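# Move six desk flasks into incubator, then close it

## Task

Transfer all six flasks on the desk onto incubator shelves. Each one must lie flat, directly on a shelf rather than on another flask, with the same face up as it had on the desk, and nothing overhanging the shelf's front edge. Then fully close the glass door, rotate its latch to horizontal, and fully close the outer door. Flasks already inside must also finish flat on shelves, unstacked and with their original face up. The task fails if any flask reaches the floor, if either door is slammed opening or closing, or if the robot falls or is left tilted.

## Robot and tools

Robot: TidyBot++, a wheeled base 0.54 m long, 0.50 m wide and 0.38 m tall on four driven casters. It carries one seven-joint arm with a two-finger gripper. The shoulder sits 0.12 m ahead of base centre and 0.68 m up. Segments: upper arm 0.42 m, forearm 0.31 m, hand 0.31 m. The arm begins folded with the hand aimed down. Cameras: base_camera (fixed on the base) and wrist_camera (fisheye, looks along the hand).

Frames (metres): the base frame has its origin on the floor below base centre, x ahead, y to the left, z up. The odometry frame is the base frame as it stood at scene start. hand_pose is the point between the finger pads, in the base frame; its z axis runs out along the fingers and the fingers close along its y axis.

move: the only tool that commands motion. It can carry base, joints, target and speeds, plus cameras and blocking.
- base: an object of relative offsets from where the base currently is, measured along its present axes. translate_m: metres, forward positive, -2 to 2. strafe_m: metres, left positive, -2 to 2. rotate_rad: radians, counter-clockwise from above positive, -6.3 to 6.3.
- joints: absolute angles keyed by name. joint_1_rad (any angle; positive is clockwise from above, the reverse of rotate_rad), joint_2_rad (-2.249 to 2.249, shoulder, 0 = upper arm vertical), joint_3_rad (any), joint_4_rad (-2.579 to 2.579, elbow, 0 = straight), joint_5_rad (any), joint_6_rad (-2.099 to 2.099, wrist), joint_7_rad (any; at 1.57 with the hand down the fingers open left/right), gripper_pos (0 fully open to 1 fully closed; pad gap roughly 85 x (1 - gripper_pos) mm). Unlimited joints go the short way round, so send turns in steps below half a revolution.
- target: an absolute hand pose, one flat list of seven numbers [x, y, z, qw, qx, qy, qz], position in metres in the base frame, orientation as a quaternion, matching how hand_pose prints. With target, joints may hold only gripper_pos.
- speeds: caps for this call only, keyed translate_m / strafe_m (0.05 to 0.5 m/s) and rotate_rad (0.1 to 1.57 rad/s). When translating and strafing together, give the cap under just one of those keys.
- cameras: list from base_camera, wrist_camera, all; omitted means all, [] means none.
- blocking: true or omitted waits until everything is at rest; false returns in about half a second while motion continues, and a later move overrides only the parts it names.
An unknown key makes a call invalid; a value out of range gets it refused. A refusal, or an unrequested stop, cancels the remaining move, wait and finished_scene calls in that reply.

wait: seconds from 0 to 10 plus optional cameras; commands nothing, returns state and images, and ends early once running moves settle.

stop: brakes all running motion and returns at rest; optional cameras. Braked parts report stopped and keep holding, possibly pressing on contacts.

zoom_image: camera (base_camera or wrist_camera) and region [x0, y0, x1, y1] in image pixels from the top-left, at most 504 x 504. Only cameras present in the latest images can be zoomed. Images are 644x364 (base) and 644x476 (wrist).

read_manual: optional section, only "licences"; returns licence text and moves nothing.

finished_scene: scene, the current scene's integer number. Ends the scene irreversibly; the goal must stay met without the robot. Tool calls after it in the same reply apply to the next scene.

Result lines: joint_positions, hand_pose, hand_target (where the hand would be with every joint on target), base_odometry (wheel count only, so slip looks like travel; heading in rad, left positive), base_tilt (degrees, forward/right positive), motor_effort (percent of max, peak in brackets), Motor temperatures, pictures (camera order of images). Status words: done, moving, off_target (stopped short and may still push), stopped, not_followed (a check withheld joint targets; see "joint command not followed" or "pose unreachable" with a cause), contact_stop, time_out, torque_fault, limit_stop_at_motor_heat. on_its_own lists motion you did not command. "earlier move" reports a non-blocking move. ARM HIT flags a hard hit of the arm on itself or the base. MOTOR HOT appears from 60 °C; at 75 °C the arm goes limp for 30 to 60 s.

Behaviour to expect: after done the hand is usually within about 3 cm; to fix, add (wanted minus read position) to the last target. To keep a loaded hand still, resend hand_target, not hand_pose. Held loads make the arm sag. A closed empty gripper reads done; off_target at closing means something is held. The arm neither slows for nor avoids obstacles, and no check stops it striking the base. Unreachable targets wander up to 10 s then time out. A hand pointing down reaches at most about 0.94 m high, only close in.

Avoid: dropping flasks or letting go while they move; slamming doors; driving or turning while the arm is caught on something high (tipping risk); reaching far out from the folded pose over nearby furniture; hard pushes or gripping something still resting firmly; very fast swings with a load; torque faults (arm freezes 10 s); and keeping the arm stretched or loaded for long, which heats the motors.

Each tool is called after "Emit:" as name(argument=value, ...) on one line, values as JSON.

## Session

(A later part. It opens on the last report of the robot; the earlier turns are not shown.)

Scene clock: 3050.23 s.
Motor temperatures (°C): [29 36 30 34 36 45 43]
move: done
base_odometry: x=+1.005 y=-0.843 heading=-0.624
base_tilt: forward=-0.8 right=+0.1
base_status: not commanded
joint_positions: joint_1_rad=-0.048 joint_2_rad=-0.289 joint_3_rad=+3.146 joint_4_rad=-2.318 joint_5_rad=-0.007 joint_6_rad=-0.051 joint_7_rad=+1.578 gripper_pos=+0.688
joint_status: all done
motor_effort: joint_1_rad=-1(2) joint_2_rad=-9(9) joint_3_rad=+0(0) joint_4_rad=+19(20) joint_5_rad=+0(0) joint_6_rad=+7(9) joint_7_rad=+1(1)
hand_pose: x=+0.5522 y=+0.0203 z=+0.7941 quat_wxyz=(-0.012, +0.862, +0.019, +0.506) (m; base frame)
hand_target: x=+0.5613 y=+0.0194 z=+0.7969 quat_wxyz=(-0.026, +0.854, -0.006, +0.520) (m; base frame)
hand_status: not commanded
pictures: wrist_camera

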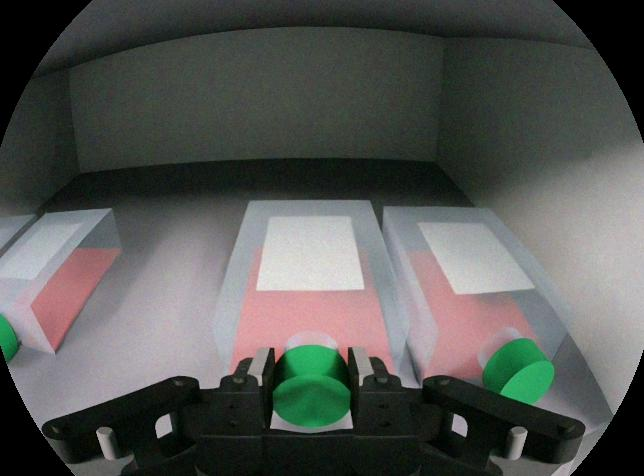

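Emit:
move(joints={"joint_1_rad": -0.05, "joint_2_rad": -0.278, "joint_4_rad": -2.322, "joint_6_rad": 0.0, "joint_7_rad": 1.51, "gripper_pos": 0.5}, cameras=[])

Emit:
move(base={"translate_m": -0.12}, speeds={"translate_m": 0.12}, cameras=["wrist_camera"])

Scene clock: 3062.00 s.
Motor temperatures (°C): [29 36 30 34 36 45 43]
move: done
base_odometry: x=+1.005 y=-0.843 heading=-0.624
base_tilt: forward=-0.8 right=+0.1
base_status: not commanded
joint_positions: joint_1_rad=-0.048 joint_2_rad=-0.288 joint_3_rad=+3.146 joint_4_rad=-2.319 joint_5_rad=-0.007 joint_6_rad=-0.051 joint_7_rad=+1.578 gripper_pos=+0.500
joint_status: all done
motor_effort: joint_1_rad=-1(2) joint_2_rad=-9(10) joint_3_rad=+0(1) joint_4_rad=+19(20) joint_5_rad=+0(0) joint_6_rad=+7(8) joint_7_rad=+1(1)
hand_pose: x=+0.5523 y=+0.0203 z=+0.7933 quat_wxyz=(-0.012, +0.863, +0.019, +0.505) (m; base frame)
hand_target: x=+0.5601 y=+0.0193 z=+0.8013 quat_wxyz=(-0.026, +0.853, -0.006, +0.521) (m; base frame)
hand_status: not commanded
pictures: none
No camera images: "cameras" was empty.

Scene clock: 3063.57 s.
Motor temperatures (°C): [29 36 30 34 36 45 43]
move: done
base_odometry: x=+0.908 y=-0.773 heading=-0.625
base_tilt: forward=-0.8 right=+0.1
base_status: done
joint_positions: joint_1_rad=-0.048 joint_2_rad=-0.283 joint_3_rad=+3.146 joint_4_rad=-2.319 joint_5_rad=-0.007 joint_6_rad=-0.051 joint_7_rad=+1.578 gripper_pos=+0.500
joint_status: not commanded
motor_effort: joint_1_rad=-1(2) joint_2_rad=-9(11) joint_3_rad=+0(1) joint_4_rad=+19(20) joint_5_rad=+1(1) joint_6_rad=+8(8) joint_7_rad=+0(1)
hand_pose: x=+0.5526 y=+0.0204 z=+0.7909 quat_wxyz=(-0.012, +0.864, +0.019, +0.503) (m; base frame)
hand_target: x=+0.5601 y=+0.0193 z=+0.8013 quat_wxyz=(-0.026, +0.853, -0.006, +0.521) (m; base frame)
hand_status: not commanded
pictures: wrist_camera

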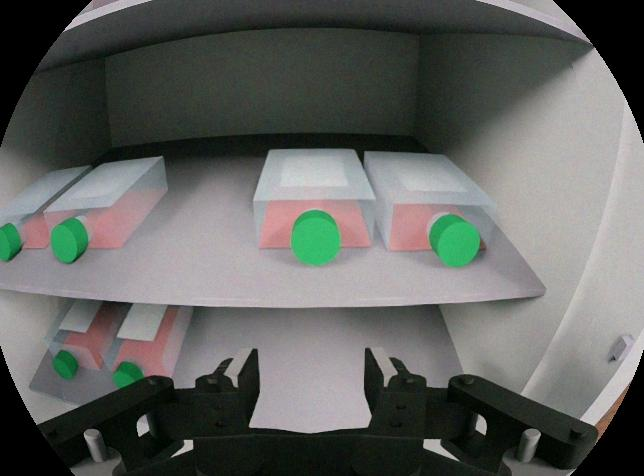

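Emit:
move(base={"translate_m": -0.22}, speeds={"translate_m": 0.4}, cameras=[])

Emit:
move(base={"translate_m": -0.38}, joints={"joint_1_rad": -0.05, "joint_2_rad": 0.217, "joint_4_rad": -0.966, "joint_6_rad": -2.03, "joint_7_rad": 0.0, "gripper_pos": 0.0}, cameras=[])

Emit:
move(base={"translate_m": -0.839, "strafe_m": 1.2318, "rotate_rad": 1.525}, speeds={"translate_m": 0.5, "rotate_rad": 0.9}, joints={"joint_7_rad": -1.637})

Scene clock: 3117.07 s.
Motor temperatures (°C): [29 36 30 34 36 45 43]
move: done
base_odometry: x=+0.729 y=-0.644 heading=-0.625
base_tilt: forward=-0.8 right=+0.2
base_status: done
joint_positions: joint_1_rad=-0.048 joint_2_rad=-0.284 joint_3_rad=+3.146 joint_4_rad=-2.321 joint_5_rad=-0.007 joint_6_rad=-0.051 joint_7_rad=+1.578 gripper_pos=+0.500
joint_status: not commanded
motor_effort: joint_1_rad=-1(2) joint_2_rad=-9(12) joint_3_rad=+0(1) joint_4_rad=+19(21) joint_5_rad=+0(1) joint_6_rad=+8(8) joint_7_rad=+0(1)
hand_pose: x=+0.5520 y=+0.0203 z=+0.7907 quat_wxyz=(-0.012, +0.864, +0.019, +0.503) (m; base frame)
hand_target: x=+0.5601 y=+0.0193 z=+0.8013 quat_wxyz=(-0.026, +0.853, -0.006, +0.521) (m; base frame)
hand_status: not commanded
pictures: none
No camera images: "cameras" was empty.

Scene clock: 3120.23 s.
Motor temperatures (°C): [29 36 30 34 36 45 43]
move: done
base_odometry: x=+0.421 y=-0.422 heading=-0.625
base_tilt: forward=-0.8 right=+0.1
base_status: done
joint_positions: joint_1_rad=-0.048 joint_2_rad=+0.199 joint_3_rad=+3.146 joint_4_rad=-0.984 joint_5_rad=-0.007 joint_6_rad=-1.955 joint_7_rad=+0.071 gripper_pos=+0.000
joint_status: all done
motor_effort: joint_1_rad=+0(3) joint_2_rad=-23(23) joint_3_rad=+0(1) joint_4_rad=+15(22) joint_5_rad=+0(1) joint_6_rad=+0(8) joint_7_rad=+0(2)
hand_pose: x=+0.4939 y=+0.0200 z=+0.9018 quat_wxyz=(-0.003, +0.747, -0.665, -0.001) (m; base frame)
hand_target: x=+0.4782 y=+0.0144 z=+0.9011 quat_wxyz=(+0.029, +0.720, -0.693, -0.021) (m; base frame)
hand_status: not commanded
pictures: none
No camera images: "cameras" was empty.

Scene clock: 3124.77 s.
Motor temperatures (°C): [29 36 30 34 36 45 43]
move: done
base_odometry: x=+0.461 y=+1.068 heading=+0.901
base_tilt: forward=-0.8 right=+0.1
base_status: done
joint_positions: joint_1_rad=-0.047 joint_2_rad=+0.213 joint_3_rad=+3.147 joint_4_rad=-0.983 joint_5_rad=-0.007 joint_6_rad=-1.960 joint_7_rad=-1.569 gripper_pos=+0.000
joint_status: all done
motor_effort: joint_1_rad=-1(6) joint_2_rad=-23(25) joint_3_rad=+0(4) joint_4_rad=+14(16) joint_5_rad=+1(1) joint_6_rad=+0(1) joint_7_rad=+0(2)
hand_pose: x=+0.4954 y=+0.0192 z=+0.8969 quat_wxyz=(+0.007, +0.023, -1.000, -0.002) (m; base frame)
hand_target: x=+0.4782 y=+0.0144 z=+0.9011 quat_wxyz=(+0.035, -0.014, -0.999, +0.006) (m; base frame)
hand_status: not commanded
pictures: base_camera, wrist_camera

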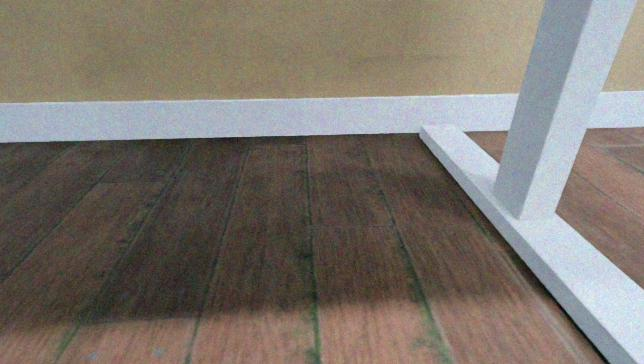

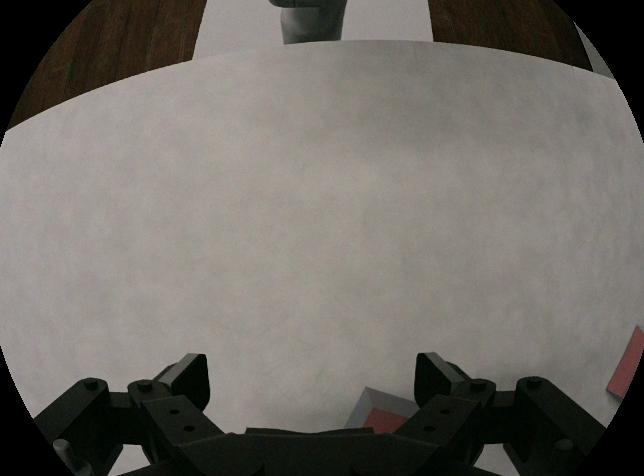

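Emit:
move()

Scene clock: 3195.53 s.
Motor temperatures (°C): [29 36 30 34 36 45 43]
base_odometry: x=+0.461 y=+1.068 heading=+0.901
base_tilt: forward=-0.8 right=+0.1
base_status: done
joint_positions: joint_1_rad=-0.047 joint_2_rad=+0.213 joint_3_rad=+3.147 joint_4_rad=-0.983 joint_5_rad=-0.007 joint_6_rad=-1.960 joint_7_rad=-1.569 gripper_pos=+0.000
joint_status: all done
motor_effort: joint_1_rad=-2(6) joint_2_rad=-23(25) joint_3_rad=-1(4) joint_4_rad=+15(16) joint_5_rad=+0(1) joint_6_rad=+0(1) joint_7_rad=+0(2)
hand_pose: x=+0.4954 y=+0.0192 z=+0.8969 quat_wxyz=(+0.007, +0.023, -1.000, -0.002) (m; base frame)
hand_target: x=+0.4782 y=+0.0144 z=+0.9011 quat_wxyz=(+0.035, -0.014, -0.999, +0.006) (m; base frame)
hand_status: not commanded
pictures: base_camera, wrist_camera

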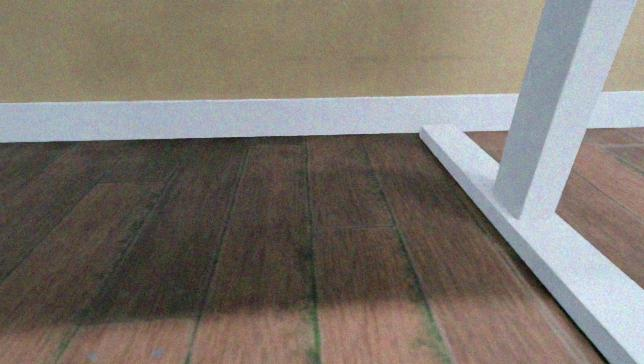

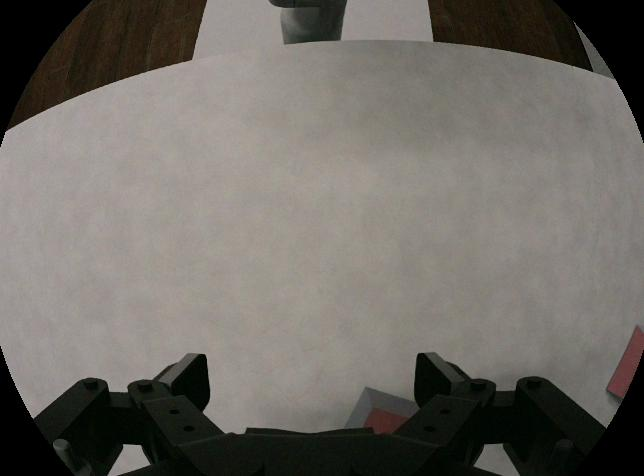

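Emit:
move(base={"translate_m": 0.06}, speeds={"translate_m": 0.15}, joints={"joint_1_rad": -0.05, "joint_2_rad": 0.4955, "joint_3_rad": 3.14, "joint_4_rad": -0.6151, "joint_5_rad": 0.0, "joint_6_rad": -2.05, "joint_7_rad": -1.6, "gripper_pos": 0.0})

Scene clock: 3216.70 s.
Motor temperatures (°C): [29 36 30 34 36 45 43]
move: done
base_odometry: x=+0.498 y=+1.116 heading=+0.901
base_tilt: forward=-0.8 right=+0.1
base_status: done
joint_positions: joint_1_rad=-0.047 joint_2_rad=+0.488 joint_3_rad=+3.147 joint_4_rad=-0.635 joint_5_rad=-0.007 joint_6_rad=-1.978 joint_7_rad=-1.569 gripper_pos=+0.000
joint_status: all done
motor_effort: joint_1_rad=+0(3) joint_2_rad=-32(34) joint_3_rad=-1(2) joint_4_rad=+14(16) joint_5_rad=+0(1) joint_6_rad=+1(2) joint_7_rad=+0(2)
hand_pose: x=+0.6118 y=+0.0246 z=+0.8788 quat_wxyz=(-0.021, +0.023, -1.000, -0.002) (m; base frame)
hand_target: x=+0.5941 y=+0.0256 z=+0.8803 quat_wxyz=(+0.009, +0.011, -1.000, +0.000) (m; base frame)
hand_status: not commanded
pictures: base_camera, wrist_camera

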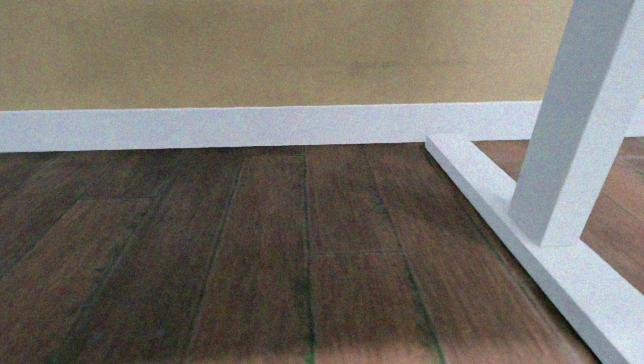

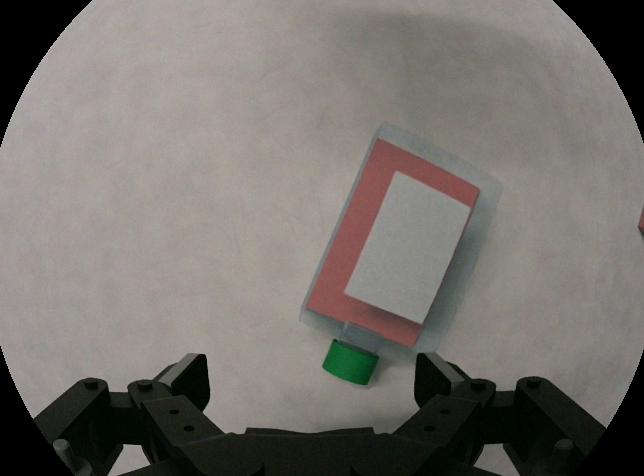

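Emit:
move(base={"translate_m": 0.03, "strafe_m": 0.025}, speeds={"translate_m": 0.1}, joints={"joint_1_rad": -0.05, "joint_2_rad": 0.467, "joint_3_rad": 3.14, "joint_4_rad": -0.695, "joint_5_rad": 0.0, "joint_6_rad": -2.045, "joint_7_rad": -2.02, "gripper_pos": 0.0}, cameras=["wrist_camera"])

Scene clock: 3264.23 s.
Motor temperatures (°C): [29 37 30 34 36 45 43]
move: off_target
base_odometry: x=+0.497 y=+1.154 heading=+0.901
base_tilt: forward=-0.9 right=+0.1
base_status: done
joint_positions: joint_1_rad=-0.030 joint_2_rad=+0.404 joint_3_rad=+3.147 joint_4_rad=-0.693 joint_5_rad=-0.007 joint_6_rad=-1.983 joint_7_rad=-1.952 gripper_pos=+0.000
joint_status: joint_2_rad off_target (ended at +0.404, target +0.467); the others done
motor_effort: joint_1_rad=-4(9) joint_2_rad=-17(33) joint_3_rad=-1(2) joint_4_rad=+14(19) joint_5_rad=+0(2) joint_6_rad=+1(3) joint_7_rad=+0(1)
hand_pose: x=+0.5831 y=+0.0154 z=+0.9015 quat_wxyz=(-0.030, -0.176, -0.984, -0.008) (m; base frame)
hand_target: x=+0.5759 y=+0.0247 z=+0.8719 quat_wxyz=(+0.032, -0.197, -0.980, +0.008) (m; base frame)
hand_status: not commanded
pictures: wrist_camera

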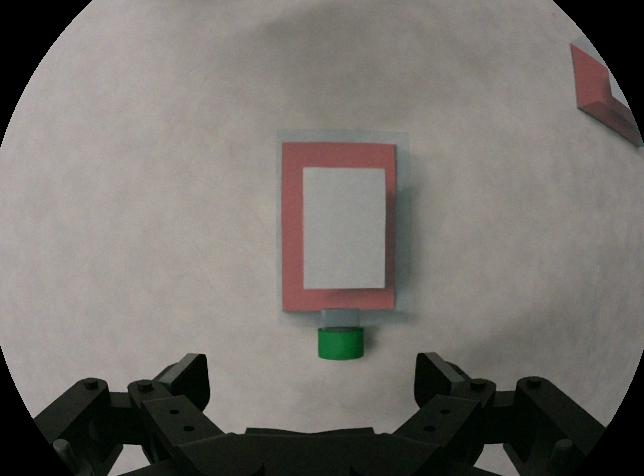

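Emit:
move(base={"translate_m": -0.03}, speeds={"translate_m": 0.1}, cameras=["wrist_camera"])

Emit:
zoom_image(camera="wrist_camera", region=[200, 0, 644, 200])

Scene clock: 3303.03 s.
Motor temperatures (°C): [29 36 30 34 36 45 43]
move: done
base_odometry: x=+0.479 y=+1.131 heading=+0.901
base_tilt: forward=-0.8 right=+0.1
base_status: done
joint_positions: joint_1_rad=-0.041 joint_2_rad=+0.473 joint_3_rad=+3.147 joint_4_rad=-0.698 joint_5_rad=-0.007 joint_6_rad=-1.985 joint_7_rad=-1.952 gripper_pos=+0.000
joint_status: not commanded
on_its_own: joint_2_rad moved +0.069 to your old target +0.467
motor_effort: joint_1_rad=-1(5) joint_2_rad=-32(35) joint_3_rad=+0(1) joint_4_rad=+14(17) joint_5_rad=+0(1) joint_6_rad=+0(1) joint_7_rad=+0(1)
hand_pose: x=+0.5954 y=+0.0210 z=+0.8672 quat_wxyz=(+0.008, -0.170, -0.985, +0.000) (m; base frame)
hand_target: x=+0.5759 y=+0.0247 z=+0.8719 quat_wxyz=(+0.032, -0.197, -0.980, +0.008) (m; base frame)
hand_status: not commanded
pictures: wrist_camera

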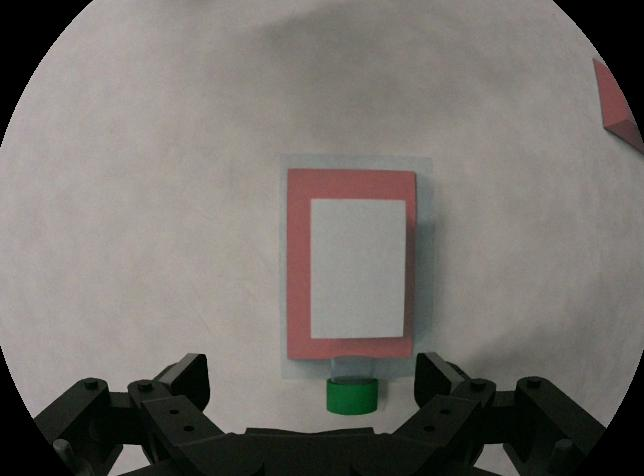

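Scaled by 1.135.

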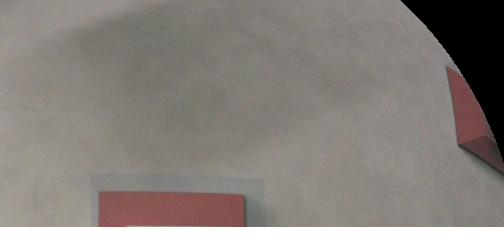

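Emit:
move(base={"strafe_m": 0.01}, speeds={"strafe_m": 0.1}, joints={"joint_1_rad": -0.05, "joint_2_rad": 0.598, "joint_3_rad": 3.14, "joint_4_rad": -0.570, "joint_5_rad": 0.0, "joint_6_rad": -2.03, "joint_7_rad": -2.02, "gripper_pos": 0.0}, cameras=["wrist_camera"])

Scene clock: 3348.33 s.
Motor temperatures (°C): [29 37 30 34 36 45 43]
move: done
base_odometry: x=+0.471 y=+1.137 heading=+0.901
base_tilt: forward=-0.8 right=+0.1
base_status: done
joint_positions: joint_1_rad=-0.048 joint_2_rad=+0.576 joint_3_rad=+3.146 joint_4_rad=-0.583 joint_5_rad=-0.007 joint_6_rad=-1.986 joint_7_rad=-1.952 gripper_pos=+0.000
joint_status: all done
motor_effort: joint_1_rad=-3(5) joint_2_rad=-32(36) joint_3_rad=-1(2) joint_4_rad=+15(17) joint_5_rad=-1(1) joint_6_rad=+1(2) joint_7_rad=+2(2)
hand_pose: x=+0.6347 y=+0.0265 z=+0.8490 quat_wxyz=(+0.002, -0.167, -0.986, -0.001) (m; base frame)
hand_target: x=+0.6268 y=+0.0273 z=+0.8420 quat_wxyz=(+0.027, -0.198, -0.980, +0.007) (m; base frame)
hand_status: not commanded
pictures: wrist_camera

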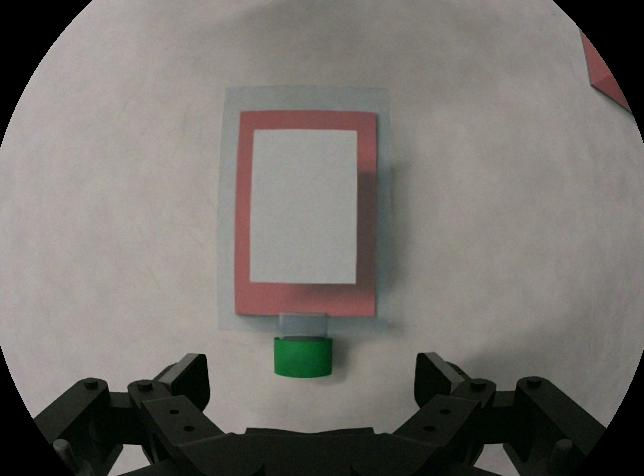

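Emit:
move(base={"strafe_m": -0.007}, speeds={"strafe_m": 0.1}, joints={"joint_1_rad": -0.05, "joint_2_rad": 0.535, "joint_3_rad": 3.14, "joint_4_rad": -0.775, "joint_5_rad": 0.0, "joint_6_rad": -1.76, "joint_7_rad": -2.02, "gripper_pos": 0.0}, cameras=["wrist_camera"])

Scene clock: 3375.17 s.
Motor temperatures (°C): [29 37 30 34 36 45 43]
move: done
base_odometry: x=+0.476 y=+1.133 heading=+0.901
base_tilt: forward=-0.8 right=+0.1
base_status: done
joint_positions: joint_1_rad=-0.049 joint_2_rad=+0.554 joint_3_rad=+3.146 joint_4_rad=-0.765 joint_5_rad=-0.007 joint_6_rad=-1.832 joint_7_rad=-1.952 gripper_pos=+0.000
joint_status: all done
motor_effort: joint_1_rad=-1(6) joint_2_rad=-35(36) joint_3_rad=-1(3) joint_4_rad=+16(17) joint_5_rad=+0(2) joint_6_rad=+0(1) joint_7_rad=+1(2)
hand_pose: x=+0.6414 y=+0.0273 z=+0.8065 quat_wxyz=(+0.005, -0.167, -0.986, -0.001) (m; base frame)
hand_target: x=+0.6587 y=+0.0290 z=+0.8144 quat_wxyz=(-0.035, -0.197, -0.980, -0.009) (m; base frame)
hand_status: not commanded
pictures: wrist_camera

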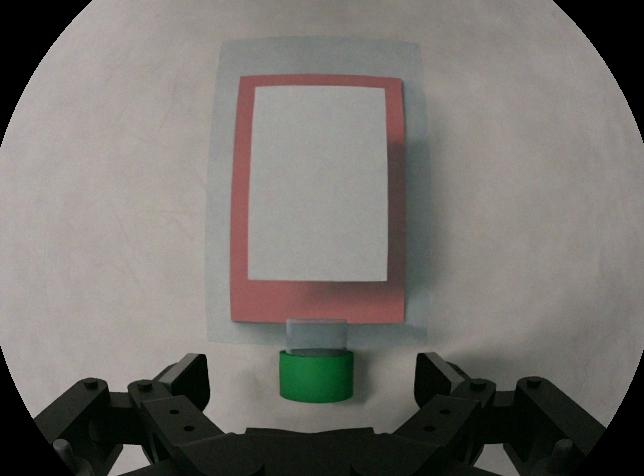

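Emit:
move(joints={"joint_1_rad": -0.05, "joint_2_rad": 0.535, "joint_3_rad": 3.14, "joint_4_rad": -0.79, "joint_5_rad": 0.0, "joint_6_rad": -1.74, "joint_7_rad": -2.02, "gripper_pos": 0.0}, cameras=[])

Emit:
move(joints={"gripper_pos": 0.82}, cameras=["wrist_camera"])

Scene clock: 3385.93 s.
Motor temperatures (°C): [29 38 30 34 36 45 43]
move: done
base_odometry: x=+0.476 y=+1.133 heading=+0.901
base_tilt: forward=-0.8 right=+0.1
base_status: not commanded
joint_positions: joint_1_rad=-0.049 joint_2_rad=+0.552 joint_3_rad=+3.146 joint_4_rad=-0.781 joint_5_rad=-0.007 joint_6_rad=-1.809 joint_7_rad=-1.952 gripper_pos=+0.000
joint_status: all done
motor_effort: joint_1_rad=+0(1) joint_2_rad=-35(37) joint_3_rad=-1(2) joint_4_rad=+16(16) joint_5_rad=+0(1) joint_6_rad=+0(1) joint_7_rad=+0(1)
hand_pose: x=+0.6443 y=+0.0274 z=+0.8028 quat_wxyz=(+0.001, -0.167, -0.986, -0.002) (m; base frame)
hand_target: x=+0.6615 y=+0.0292 z=+0.8099 quat_wxyz=(-0.037, -0.197, -0.980, -0.010) (m; base frame)
hand_status: not commanded
pictures: none
No camera images: "cameras" was empty.

Scene clock: 3386.93 s.
Motor temperatures (°C): [29 38 30 34 36 45 43]
move: off_target
base_odometry: x=+0.476 y=+1.133 heading=+0.901
base_tilt: forward=-0.8 right=+0.1
base_status: not commanded
joint_positions: joint_1_rad=-0.049 joint_2_rad=+0.548 joint_3_rad=+3.146 joint_4_rad=-0.783 joint_5_rad=-0.007 joint_6_rad=-1.809 joint_7_rad=-1.952 gripper_pos=+0.694
joint_status: gripper_pos off_target (ended at +0.694, target +0.820)
motor_effort: joint_1_rad=-1(2) joint_2_rad=-36(36) joint_3_rad=-1(1) joint_4_rad=+16(16) joint_5_rad=+0(0) joint_6_rad=+0(0) joint_7_rad=+1(1)
hand_pose: x=+0.6436 y=+0.0274 z=+0.8042 quat_wxyz=(-0.001, -0.167, -0.986, -0.002) (m; base frame)
hand_target: x=+0.6615 y=+0.0292 z=+0.8099 quat_wxyz=(-0.037, -0.197, -0.980, -0.010) (m; base frame)
hand_status: not commanded
pictures: wrist_camera

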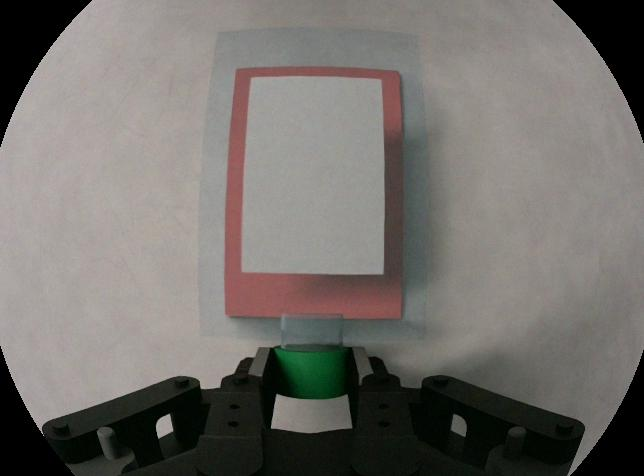

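Emit:
move(joints={"joint_1_rad": -0.05, "joint_2_rad": 0.565, "joint_3_rad": 3.14, "joint_4_rad": -0.648, "joint_5_rad": 0.0, "joint_6_rad": -1.979, "joint_7_rad": -2.02, "gripper_pos": 0.88}, cameras=[])

Emit:
move(joints={"joint_1_rad": -0.05, "joint_2_rad": 0.452, "joint_3_rad": 3.14, "joint_4_rad": -0.75, "joint_5_rad": 0.0, "joint_6_rad": -1.998, "joint_7_rad": -2.02, "gripper_pos": 0.88}, cameras=["wrist_camera"])

Scene clock: 3406.20 s.
Motor temperatures (°C): [29 38 30 34 36 45 43]
move: off_target
base_odometry: x=+0.476 y=+1.133 heading=+0.901
base_tilt: forward=-0.8 right=+0.1
base_status: not commanded
joint_positions: joint_1_rad=-0.049 joint_2_rad=+0.555 joint_3_rad=+3.146 joint_4_rad=-0.666 joint_5_rad=-0.007 joint_6_rad=-1.915 joint_7_rad=-1.952 gripper_pos=+0.694
joint_status: gripper_pos off_target (ended at +0.694, target +0.880); the others done
motor_effort: joint_1_rad=-1(2) joint_2_rad=-35(37) joint_3_rad=-1(1) joint_4_rad=+15(17) joint_5_rad=+0(1) joint_6_rad=+0(1) joint_7_rad=+0(2)
hand_pose: x=+0.6371 y=+0.0271 z=+0.8357 quat_wxyz=(-0.002, -0.166, -0.986, -0.002) (m; base frame)
hand_target: x=+0.6223 y=+0.0271 z=+0.8364 quat_wxyz=(+0.025, -0.198, -0.980, +0.006) (m; base frame)
hand_status: not commanded
pictures: none
No camera images: "cameras" was empty.

Scene clock: 3407.27 s.
Motor temperatures (°C): [29 38 30 34 36 45 43]
move: off_target
base_odometry: x=+0.476 y=+1.133 heading=+0.901
base_tilt: forward=-0.8 right=+0.1
base_status: not commanded
joint_positions: joint_1_rad=-0.049 joint_2_rad=+0.462 joint_3_rad=+3.146 joint_4_rad=-0.743 joint_5_rad=-0.007 joint_6_rad=-1.928 joint_7_rad=-1.952 gripper_pos=+0.694
joint_status: gripper_pos off_target (ended at +0.694, target +0.880); the others done
motor_effort: joint_1_rad=-1(2) joint_2_rad=-32(38) joint_3_rad=-1(2) joint_4_rad=+16(17) joint_5_rad=+0(1) joint_6_rad=+0(1) joint_7_rad=+0(1)
hand_pose: x=+0.6022 y=+0.0254 z=+0.8599 quat_wxyz=(-0.004, -0.166, -0.986, -0.003) (m; base frame)
hand_target: x=+0.5771 y=+0.0248 z=+0.8629 quat_wxyz=(+0.028, -0.197, -0.980, +0.007) (m; base frame)
hand_status: not commanded
pictures: wrist_camera

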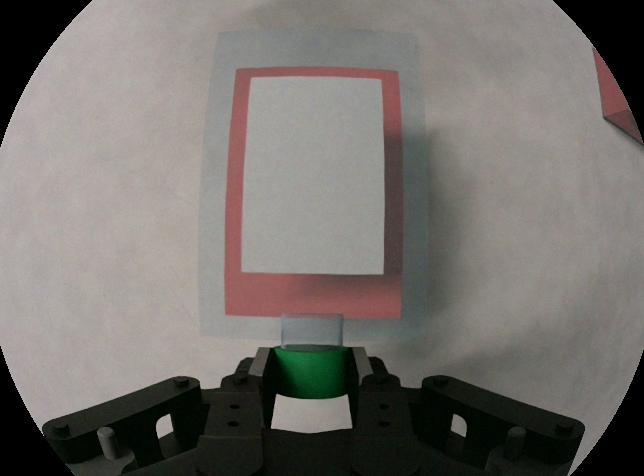

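Emit:
move(joints={"joint_1_rad": -0.05, "joint_2_rad": 0.442, "joint_3_rad": 3.14, "joint_4_rad": -0.75, "joint_5_rad": 0.0, "joint_6_rad": -1.998, "joint_7_rad": -0.3, "gripper_pos": 0.88}, cameras=["wrist_camera"])

Emit:
move(joints={"joint_7_rad": 1.64, "gripper_pos": 0.88}, cameras=["wrist_camera"])

Scene clock: 3427.90 s.
Motor temperatures (°C): [29 38 30 34 36 45 43]
move: off_target
base_odometry: x=+0.476 y=+1.133 heading=+0.901
base_tilt: forward=-0.8 right=+0.1
base_status: not commanded
joint_positions: joint_1_rad=-0.049 joint_2_rad=+0.462 joint_3_rad=+3.146 joint_4_rad=-0.743 joint_5_rad=-0.007 joint_6_rad=-1.928 joint_7_rad=-0.368 gripper_pos=+0.694
joint_status: gripper_pos off_target (ended at +0.694, target +0.880); the others done
motor_effort: joint_1_rad=-1(3) joint_2_rad=-33(33) joint_3_rad=+0(2) joint_4_rad=+16(17) joint_5_rad=+0(1) joint_6_rad=+0(1) joint_7_rad=+0(2)
hand_pose: x=+0.6022 y=+0.0254 z=+0.8599 quat_wxyz=(-0.005, +0.585, -0.811, +0.001) (m; base frame)
hand_target: x=+0.5753 y=+0.0247 z=+0.8675 quat_wxyz=(+0.020, +0.614, -0.789, -0.014) (m; base frame)
hand_status: not commanded
pictures: wrist_camera

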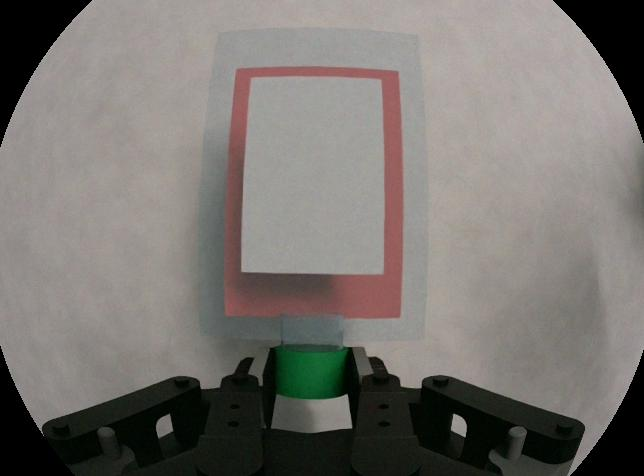

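Scene clock: 3430.33 s.
Motor temperatures (°C): [29 38 30 34 36 45 43]
move: off_target
base_odometry: x=+0.476 y=+1.133 heading=+0.901
base_tilt: forward=-0.8 right=+0.1
base_status: not commanded
joint_positions: joint_1_rad=-0.049 joint_2_rad=+0.462 joint_3_rad=+3.146 joint_4_rad=-0.743 joint_5_rad=-0.007 joint_6_rad=-1.928 joint_7_rad=+1.571 gripper_pos=+0.694
joint_status: gripper_pos off_target (ended at +0.694, target +0.880); the others done
motor_effort: joint_1_rad=+0(2) joint_2_rad=-33(33) joint_3_rad=-1(1) joint_4_rad=+15(17) joint_5_rad=+0(1) joint_6_rad=+1(1) joint_7_rad=+0(2)
hand_pose: x=+0.6022 y=+0.0254 z=+0.8599 quat_wxyz=(-0.002, +1.000, +0.024, +0.005) (m; base frame)
hand_target: x=+0.5753 y=+0.0247 z=+0.8675 quat_wxyz=(-0.001, +0.998, +0.060, -0.024) (m; base frame)
hand_status: not commanded
pictures: wrist_camera

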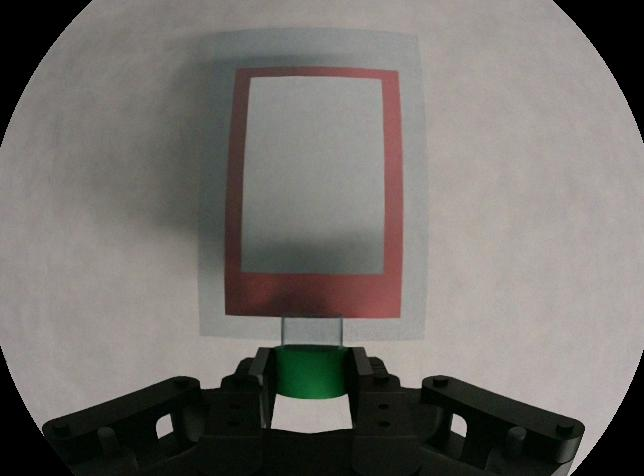

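Emit:
move(joints={"joint_1_rad": -0.05, "joint_2_rad": 0.395, "joint_3_rad": 3.14, "joint_4_rad": -0.99, "joint_5_rad": 0.0, "joint_6_rad": -1.69, "joint_7_rad": 1.64, "gripper_pos": 0.88}, cameras=[])

Emit:
move(joints={"joint_1_rad": -0.05, "joint_2_rad": 0.385, "joint_3_rad": 3.14, "joint_4_rad": -1.03, "joint_5_rad": 0.0, "joint_6_rad": -1.645, "joint_7_rad": 1.64, "gripper_pos": 0.88}, cameras=["wrist_camera"])

Scene clock: 3440.80 s.
Motor temperatures (°C): [29 38 30 34 36 45 43]
move: off_target
base_odometry: x=+0.476 y=+1.133 heading=+0.901
base_tilt: forward=-0.8 right=+0.1
base_status: not commanded
joint_positions: joint_1_rad=-0.049 joint_2_rad=+0.417 joint_3_rad=+3.146 joint_4_rad=-0.981 joint_5_rad=-0.007 joint_6_rad=-1.762 joint_7_rad=+1.572 gripper_pos=+0.694
joint_status: gripper_pos off_target (ended at +0.694, target +0.880); the others done
motor_effort: joint_1_rad=-2(3) joint_2_rad=-32(34) joint_3_rad=-1(2) joint_4_rad=+16(17) joint_5_rad=+0(1) joint_6_rad=+0(2) joint_7_rad=+0(1)
hand_pose: x=+0.5926 y=+0.0249 z=+0.8094 quat_wxyz=(-0.002, +1.000, +0.023, -0.009) (m; base frame)
hand_target: x=+0.6098 y=+0.0266 z=+0.8176 quat_wxyz=(+0.000, +0.998, +0.060, +0.033) (m; base frame)
hand_status: not commanded
pictures: none
No camera images: "cameras" was empty.

Scene clock: 3441.50 s.
Motor temperatures (°C): [29 38 30 34 36 45 43]
move: off_target
base_odometry: x=+0.476 y=+1.133 heading=+0.901
base_tilt: forward=-0.8 right=+0.1
base_status: not commanded
joint_positions: joint_1_rad=-0.049 joint_2_rad=+0.402 joint_3_rad=+3.146 joint_4_rad=-1.021 joint_5_rad=-0.007 joint_6_rad=-1.715 joint_7_rad=+1.572 gripper_pos=+0.694
joint_status: gripper_pos off_target (ended at +0.694, target +0.880); the others done
motor_effort: joint_1_rad=-2(2) joint_2_rad=-31(33) joint_3_rad=+0(2) joint_4_rad=+16(17) joint_5_rad=+0(1) joint_6_rad=+1(1) joint_7_rad=+0(1)
hand_pose: x=+0.5951 y=+0.0250 z=+0.8041 quat_wxyz=(-0.002, +1.000, +0.023, +0.002) (m; base frame)
hand_target: x=+0.6122 y=+0.0267 z=+0.8103 quat_wxyz=(+0.000, +0.997, +0.060, +0.041) (m; base frame)
hand_status: not commanded
pictures: wrist_camera

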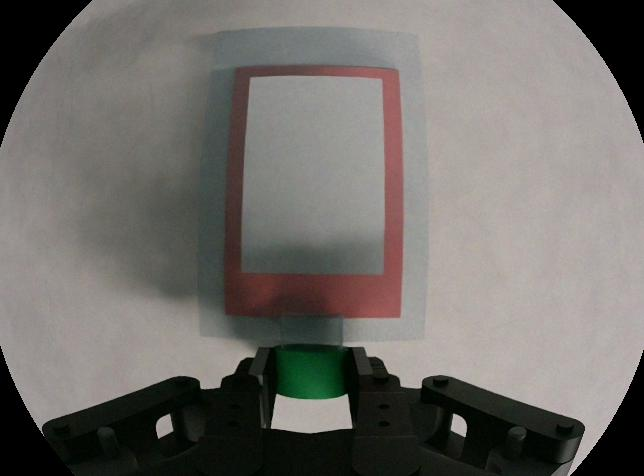

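Emit:
move(joints={"joint_1_rad": -0.05, "joint_2_rad": 0.385, "joint_3_rad": 3.14, "joint_4_rad": -1.045, "joint_5_rad": 0.0, "joint_6_rad": -1.645, "joint_7_rad": 1.64, "gripper_pos": 0.82}, cameras=[])

Emit:
move(joints={"gripper_pos": 0.55}, cameras=["wrist_camera"])

Scene clock: 3451.30 s.
Motor temperatures (°C): [29 38 30 34 36 45 43]
move: off_target
base_odometry: x=+0.476 y=+1.133 heading=+0.901
base_tilt: forward=-0.8 right=+0.1
base_status: not commanded
joint_positions: joint_1_rad=-0.049 joint_2_rad=+0.397 joint_3_rad=+3.146 joint_4_rad=-1.030 joint_5_rad=-0.007 joint_6_rad=-1.710 joint_7_rad=+1.572 gripper_pos=+0.694
joint_status: gripper_pos off_target (ended at +0.694, target +0.820); the others done
motor_effort: joint_1_rad=-1(2) joint_2_rad=-29(31) joint_3_rad=-1(1) joint_4_rad=+15(16) joint_5_rad=+1(1) joint_6_rad=+0(1) joint_7_rad=+0(2)
hand_pose: x=+0.5937 y=+0.0249 z=+0.8034 quat_wxyz=(-0.002, +1.000, +0.023, +0.002) (m; base frame)
hand_target: x=+0.6083 y=+0.0265 z=+0.8053 quat_wxyz=(+0.000, +0.998, +0.060, +0.033) (m; base frame)
hand_status: not commanded
pictures: none
No camera images: "cameras" was empty.

Scene clock: 3451.97 s.
Motor temperatures (°C): [29 38 30 34 36 45 43]
move: done
base_odometry: x=+0.476 y=+1.133 heading=+0.901
base_tilt: forward=-0.8 right=+0.1
base_status: not commanded
joint_positions: joint_1_rad=-0.049 joint_2_rad=+0.397 joint_3_rad=+3.146 joint_4_rad=-1.033 joint_5_rad=-0.007 joint_6_rad=-1.710 joint_7_rad=+1.572 gripper_pos=+0.550
joint_status: all done
motor_effort: joint_1_rad=-1(2) joint_2_rad=-31(31) joint_3_rad=-1(1) joint_4_rad=+16(17) joint_5_rad=+0(1) joint_6_rad=+1(1) joint_7_rad=+0(1)
hand_pose: x=+0.5928 y=+0.0249 z=+0.8024 quat_wxyz=(-0.002, +1.000, +0.023, +0.000) (m; base frame)
hand_target: x=+0.6083 y=+0.0265 z=+0.8053 quat_wxyz=(+0.000, +0.998, +0.060, +0.033) (m; base frame)
hand_status: not commanded
pictures: wrist_camera

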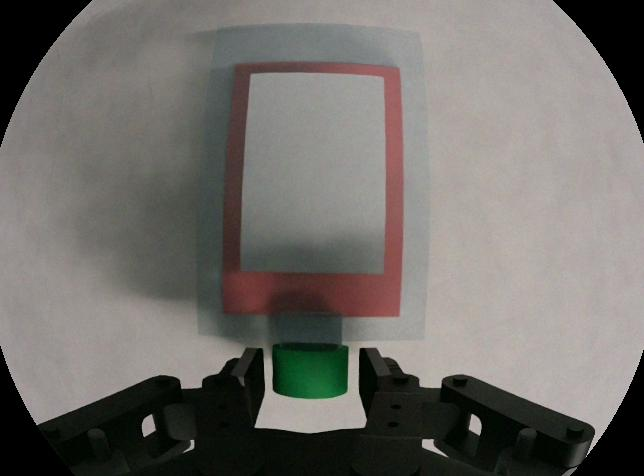

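Emit:
move(joints={"joint_1_rad": -0.05, "joint_2_rad": 0.117, "joint_3_rad": 3.14, "joint_4_rad": -1.466, "joint_5_rad": 0.0, "joint_6_rad": -1.128, "joint_7_rad": 1.64, "gripper_pos": 0.55}, cameras=["wrist_camera"])

Emit:
move(joints={"joint_1_rad": -0.05, "joint_2_rad": -0.091, "joint_3_rad": 3.14, "joint_4_rad": -1.857, "joint_5_rad": 0.0, "joint_6_rad": -0.596, "joint_7_rad": 1.64, "gripper_pos": 0.55}, cameras=["wrist_camera"])

Emit:
move(joints={"joint_1_rad": -0.05, "joint_2_rad": -0.189, "joint_3_rad": 3.14, "joint_4_rad": -2.224, "joint_5_rad": 0.0, "joint_6_rad": 0.02, "joint_7_rad": 1.64, "gripper_pos": 0.55}, cameras=["wrist_camera"])

Scene clock: 3462.70 s.
Motor temperatures (°C): [29 38 30 34 36 45 43]
move: done
base_odometry: x=+0.476 y=+1.133 heading=+0.901
base_tilt: forward=-0.8 right=+0.1
base_status: not commanded
joint_positions: joint_1_rad=-0.049 joint_2_rad=+0.132 joint_3_rad=+3.146 joint_4_rad=-1.454 joint_5_rad=-0.007 joint_6_rad=-1.203 joint_7_rad=+1.572 gripper_pos=+0.550
joint_status: all done
motor_effort: joint_1_rad=-1(2) joint_2_rad=-23(31) joint_3_rad=+0(2) joint_4_rad=+18(19) joint_5_rad=+0(1) joint_6_rad=+3(4) joint_7_rad=+0(2)
hand_pose: x=+0.5957 y=+0.0246 z=+0.8020 quat_wxyz=(-0.007, +0.984, +0.022, +0.175) (m; base frame)
hand_target: x=+0.6116 y=+0.0268 z=+0.8130 quat_wxyz=(+0.002, +0.975, +0.059, +0.214) (m; base frame)
hand_status: not commanded
pictures: wrist_camera

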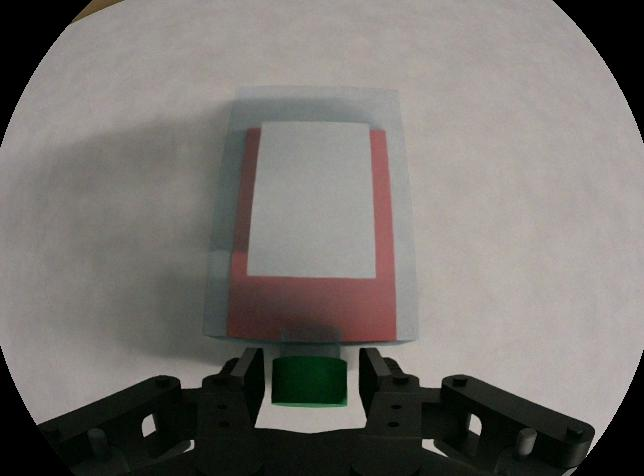

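Scene clock: 3464.63 s.
Motor temperatures (°C): [29 38 30 34 36 45 43]
move: done
base_odometry: x=+0.476 y=+1.133 heading=+0.901
base_tilt: forward=-0.8 right=+0.1
base_status: not commanded
joint_positions: joint_1_rad=-0.049 joint_2_rad=-0.075 joint_3_rad=+3.146 joint_4_rad=-1.846 joint_5_rad=-0.007 joint_6_rad=-0.671 joint_7_rad=+1.572 gripper_pos=+0.550
joint_status: all done
motor_effort: joint_1_rad=-1(3) joint_2_rad=-17(24) joint_3_rad=+0(1) joint_4_rad=+19(20) joint_5_rad=+0(1) joint_6_rad=+6(6) joint_7_rad=+1(1)
hand_pose: x=+0.5956 y=+0.0238 z=+0.8006 quat_wxyz=(-0.010, +0.939, +0.020, +0.343) (m; base frame)
hand_target: x=+0.6072 y=+0.0266 z=+0.8185 quat_wxyz=(+0.003, +0.923, +0.056, +0.380) (m; base frame)
hand_status: not commanded
pictures: wrist_camera

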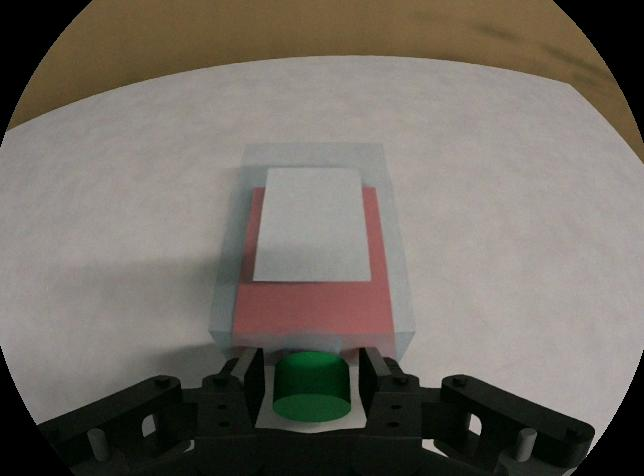

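Scene clock: 3466.53 s.
Motor temperatures (°C): [29 38 30 34 36 45 43]
move: done
base_odometry: x=+0.476 y=+1.133 heading=+0.901
base_tilt: forward=-0.8 right=+0.1
base_status: not commanded
joint_positions: joint_1_rad=-0.049 joint_2_rad=-0.171 joint_3_rad=+3.146 joint_4_rad=-2.214 joint_5_rad=-0.007 joint_6_rad=-0.055 joint_7_rad=+1.572 gripper_pos=+0.550
joint_status: all done
motor_effort: joint_1_rad=-1(3) joint_2_rad=-14(17) joint_3_rad=+0(2) joint_4_rad=+19(21) joint_5_rad=+0(1) joint_6_rad=+8(9) joint_7_rad=+1(1)
hand_pose: x=+0.5961 y=+0.0226 z=+0.7970 quat_wxyz=(-0.013, +0.867, +0.017, +0.498) (m; base frame)
hand_target: x=+0.6014 y=+0.0263 z=+0.8206 quat_wxyz=(+0.005, +0.844, +0.051, +0.534) (m; base frame)
hand_status: not commanded
pictures: wrist_camera

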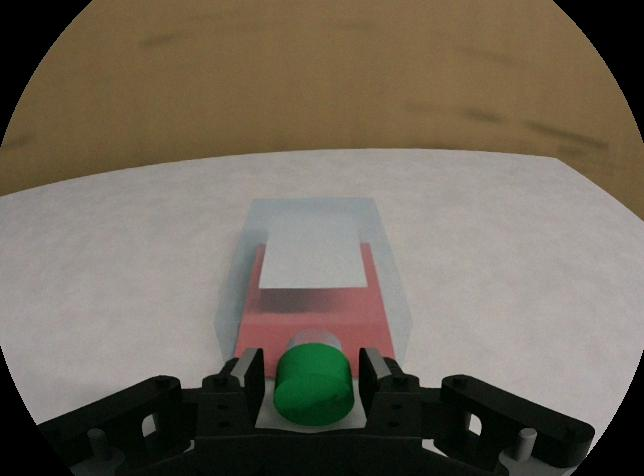

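Emit:
move(joints={"gripper_pos": 0.82}, cameras=["wrist_camera"])

Emit:
move(joints={"joint_1_rad": -0.05, "joint_2_rad": -0.228, "joint_3_rad": 3.14, "joint_4_rad": -2.108, "joint_5_rad": 0.0, "joint_6_rad": -0.255, "joint_7_rad": 1.64, "gripper_pos": 0.88}, cameras=["wrist_camera"])

Scene clock: 3474.60 s.
Motor temperatures (°C): [29 38 30 34 36 45 43]
move: off_target
base_odometry: x=+0.476 y=+1.133 heading=+0.901
base_tilt: forward=-0.8 right=+0.1
base_status: not commanded
joint_positions: joint_1_rad=-0.049 joint_2_rad=-0.171 joint_3_rad=+3.146 joint_4_rad=-2.214 joint_5_rad=-0.007 joint_6_rad=-0.052 joint_7_rad=+1.572 gripper_pos=+0.688
joint_status: gripper_pos off_target (ended at +0.688, target +0.820)
motor_effort: joint_1_rad=-2(2) joint_2_rad=-13(14) joint_3_rad=+0(0) joint_4_rad=+19(20) joint_5_rad=+0(0) joint_6_rad=+8(8) joint_7_rad=+0(1)
hand_pose: x=+0.5965 y=+0.0226 z=+0.7980 quat_wxyz=(-0.013, +0.866, +0.017, +0.500) (m; base frame)
hand_target: x=+0.6014 y=+0.0263 z=+0.8206 quat_wxyz=(+0.005, +0.844, +0.051, +0.534) (m; base frame)
hand_status: not commanded
pictures: wrist_camera

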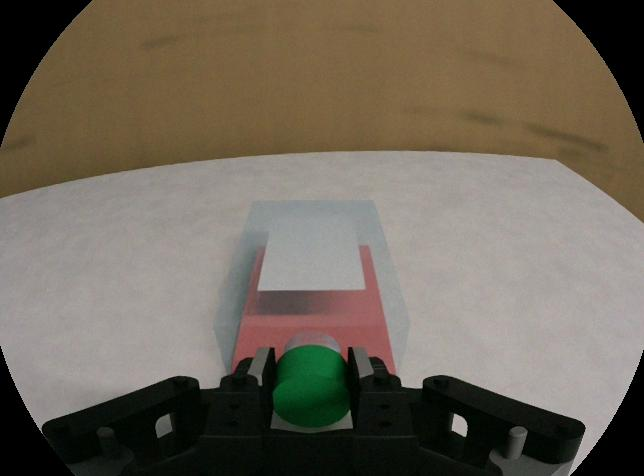

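Scene clock: 3475.60 s.
Motor temperatures (°C): [29 38 30 34 36 45 43]
move: off_target
base_odometry: x=+0.476 y=+1.133 heading=+0.901
base_tilt: forward=-0.8 right=+0.1
base_status: not commanded
joint_positions: joint_1_rad=-0.049 joint_2_rad=-0.209 joint_3_rad=+3.146 joint_4_rad=-2.128 joint_5_rad=-0.007 joint_6_rad=-0.196 joint_7_rad=+1.572 gripper_pos=+0.688
joint_status: gripper_pos off_target (ended at +0.688, target +0.880); the others done
motor_effort: joint_1_rad=-1(2) joint_2_rad=-13(16) joint_3_rad=+0(2) joint_4_rad=+21(21) joint_5_rad=+0(1) joint_6_rad=+8(9) joint_7_rad=+0(1)
hand_pose: x=+0.5931 y=+0.0227 z=+0.8253 quat_wxyz=(-0.013, +0.871, +0.017, +0.491) (m; base frame)
hand_target: x=+0.5857 y=+0.0255 z=+0.8295 quat_wxyz=(+0.004, +0.874, +0.053, +0.482) (m; base frame)
hand_status: not commanded
pictures: wrist_camera

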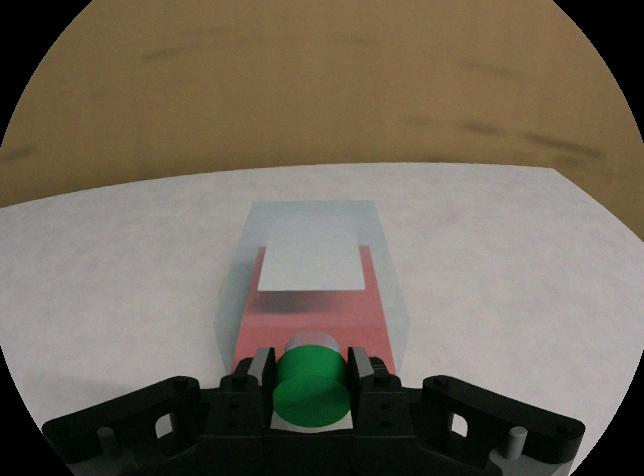

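Emit:
move(base={"translate_m": -0.45}, speeds={"translate_m": 0.3}, joints={"joint_1_rad": -0.05, "joint_2_rad": -0.459, "joint_3_rad": 3.14, "joint_4_rad": -2.075, "joint_5_rad": 0.0, "joint_6_rad": -0.52, "joint_7_rad": 1.64, "gripper_pos": 0.88}, cameras=["wrist_camera"])

Emit:
move(base={"translate_m": -0.574, "strafe_m": -0.612, "rotate_rad": -1.526}, speeds={"translate_m": 0.35, "rotate_rad": 0.8})

Scene clock: 3506.43 s.
Motor temperatures (°C): [29 38 30 34 36 45 43]
move: off_target
base_odometry: x=+0.197 y=+0.780 heading=+0.901
base_tilt: forward=-0.8 right=+0.1
base_status: done
joint_positions: joint_1_rad=-0.049 joint_2_rad=-0.456 joint_3_rad=+3.146 joint_4_rad=-2.097 joint_5_rad=-0.007 joint_6_rad=-0.455 joint_7_rad=+1.572 gripper_pos=+0.688
joint_status: gripper_pos off_target (ended at +0.688, target +0.880); the others done
motor_effort: joint_1_rad=-1(3) joint_2_rad=-5(17) joint_3_rad=+0(1) joint_4_rad=+22(23) joint_5_rad=+0(2) joint_6_rad=+9(10) joint_7_rad=+1(1)
hand_pose: x=+0.5162 y=+0.0197 z=+0.8812 quat_wxyz=(-0.015, +0.866, +0.018, +0.499) (m; base frame)
hand_target: x=+0.5089 y=+0.0216 z=+0.8781 quat_wxyz=(+0.005, +0.875, +0.053, +0.482) (m; base frame)
hand_status: not commanded
pictures: wrist_camera

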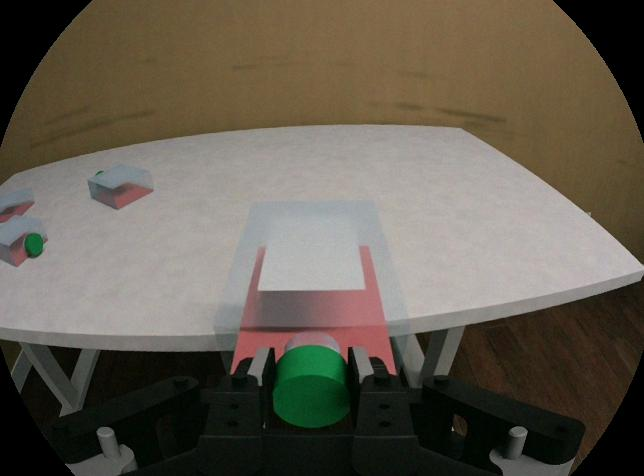

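Scene clock: 3509.90 s.
Motor temperatures (°C): [29 38 30 34 36 45 43]
move: done
base_odometry: x=+0.320 y=-0.050 heading=-0.625
base_tilt: forward=-0.8 right=+0.1
base_status: done
joint_positions: joint_1_rad=-0.049 joint_2_rad=-0.455 joint_3_rad=+3.146 joint_4_rad=-2.097 joint_5_rad=-0.007 joint_6_rad=-0.455 joint_7_rad=+1.572 gripper_pos=+0.688
joint_status: not commanded
motor_effort: joint_1_rad=-1(3) joint_2_rad=-5(8) joint_3_rad=+0(3) joint_4_rad=+22(22) joint_5_rad=+0(1) joint_6_rad=+9(9) joint_7_rad=+1(1)
hand_pose: x=+0.5163 y=+0.0200 z=+0.8812 quat_wxyz=(-0.015, +0.866, +0.018, +0.499) (m; base frame)
hand_target: x=+0.5089 y=+0.0216 z=+0.8781 quat_wxyz=(+0.005, +0.875, +0.053, +0.482) (m; base frame)
hand_status: not commanded
pictures: base_camera, wrist_camera

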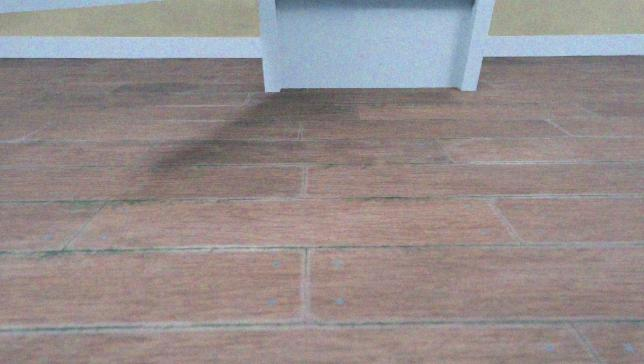

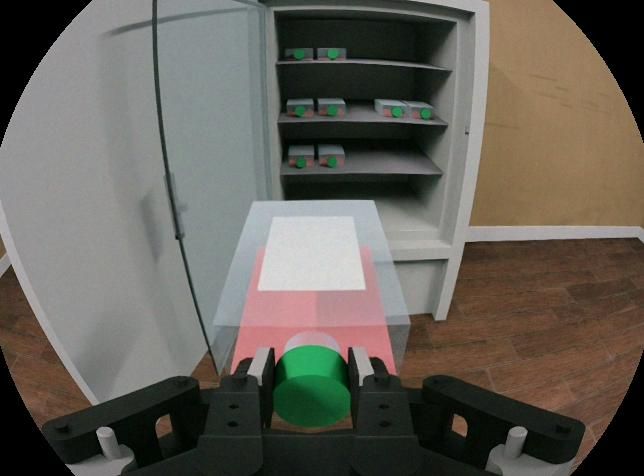

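Emit:
move(base={"translate_m": 0.68, "strafe_m": -0.142}, speeds={"translate_m": 0.3}, joints={"joint_1_rad": -0.05, "joint_2_rad": -0.328, "joint_3_rad": 3.14, "joint_4_rad": -2.21, "joint_5_rad": 0.0, "joint_6_rad": -0.152, "joint_7_rad": 1.64, "gripper_pos": 0.88})

Scene clock: 3533.10 s.
Motor temperatures (°C): [29 37 30 34 36 45 43]
move: off_target
base_odometry: x=+0.789 y=-0.564 heading=-0.626
base_tilt: forward=-0.8 right=+0.1
base_status: done
joint_positions: joint_1_rad=-0.049 joint_2_rad=-0.323 joint_3_rad=+3.146 joint_4_rad=-2.210 joint_5_rad=-0.007 joint_6_rad=-0.225 joint_7_rad=+1.572 gripper_pos=+0.688
joint_status: gripper_pos off_target (ended at +0.688, target +0.880); the others done
motor_effort: joint_1_rad=-1(3) joint_2_rad=-9(12) joint_3_rad=+0(2) joint_4_rad=+21(23) joint_5_rad=+0(1) joint_6_rad=+8(9) joint_7_rad=+0(2)
hand_pose: x=+0.5506 y=+0.0212 z=+0.8226 quat_wxyz=(-0.014, +0.870, +0.017, +0.492) (m; base frame)
hand_target: x=+0.5605 y=+0.0242 z=+0.8448 quat_wxyz=(+0.005, +0.849, +0.051, +0.526) (m; base frame)
hand_status: not commanded
pictures: base_camera, wrist_camera

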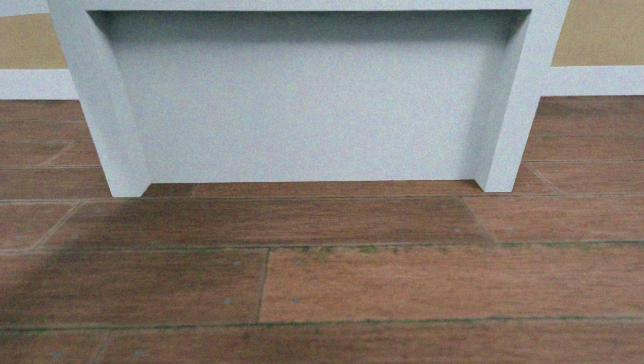

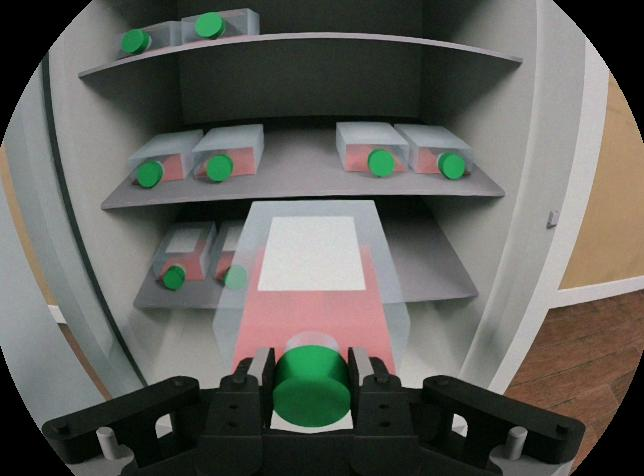

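Emit:
zoom_image(camera="base_camera", region=[80, 130, 560, 230])

Scaled by 1.050.

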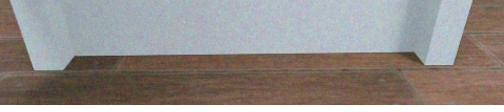

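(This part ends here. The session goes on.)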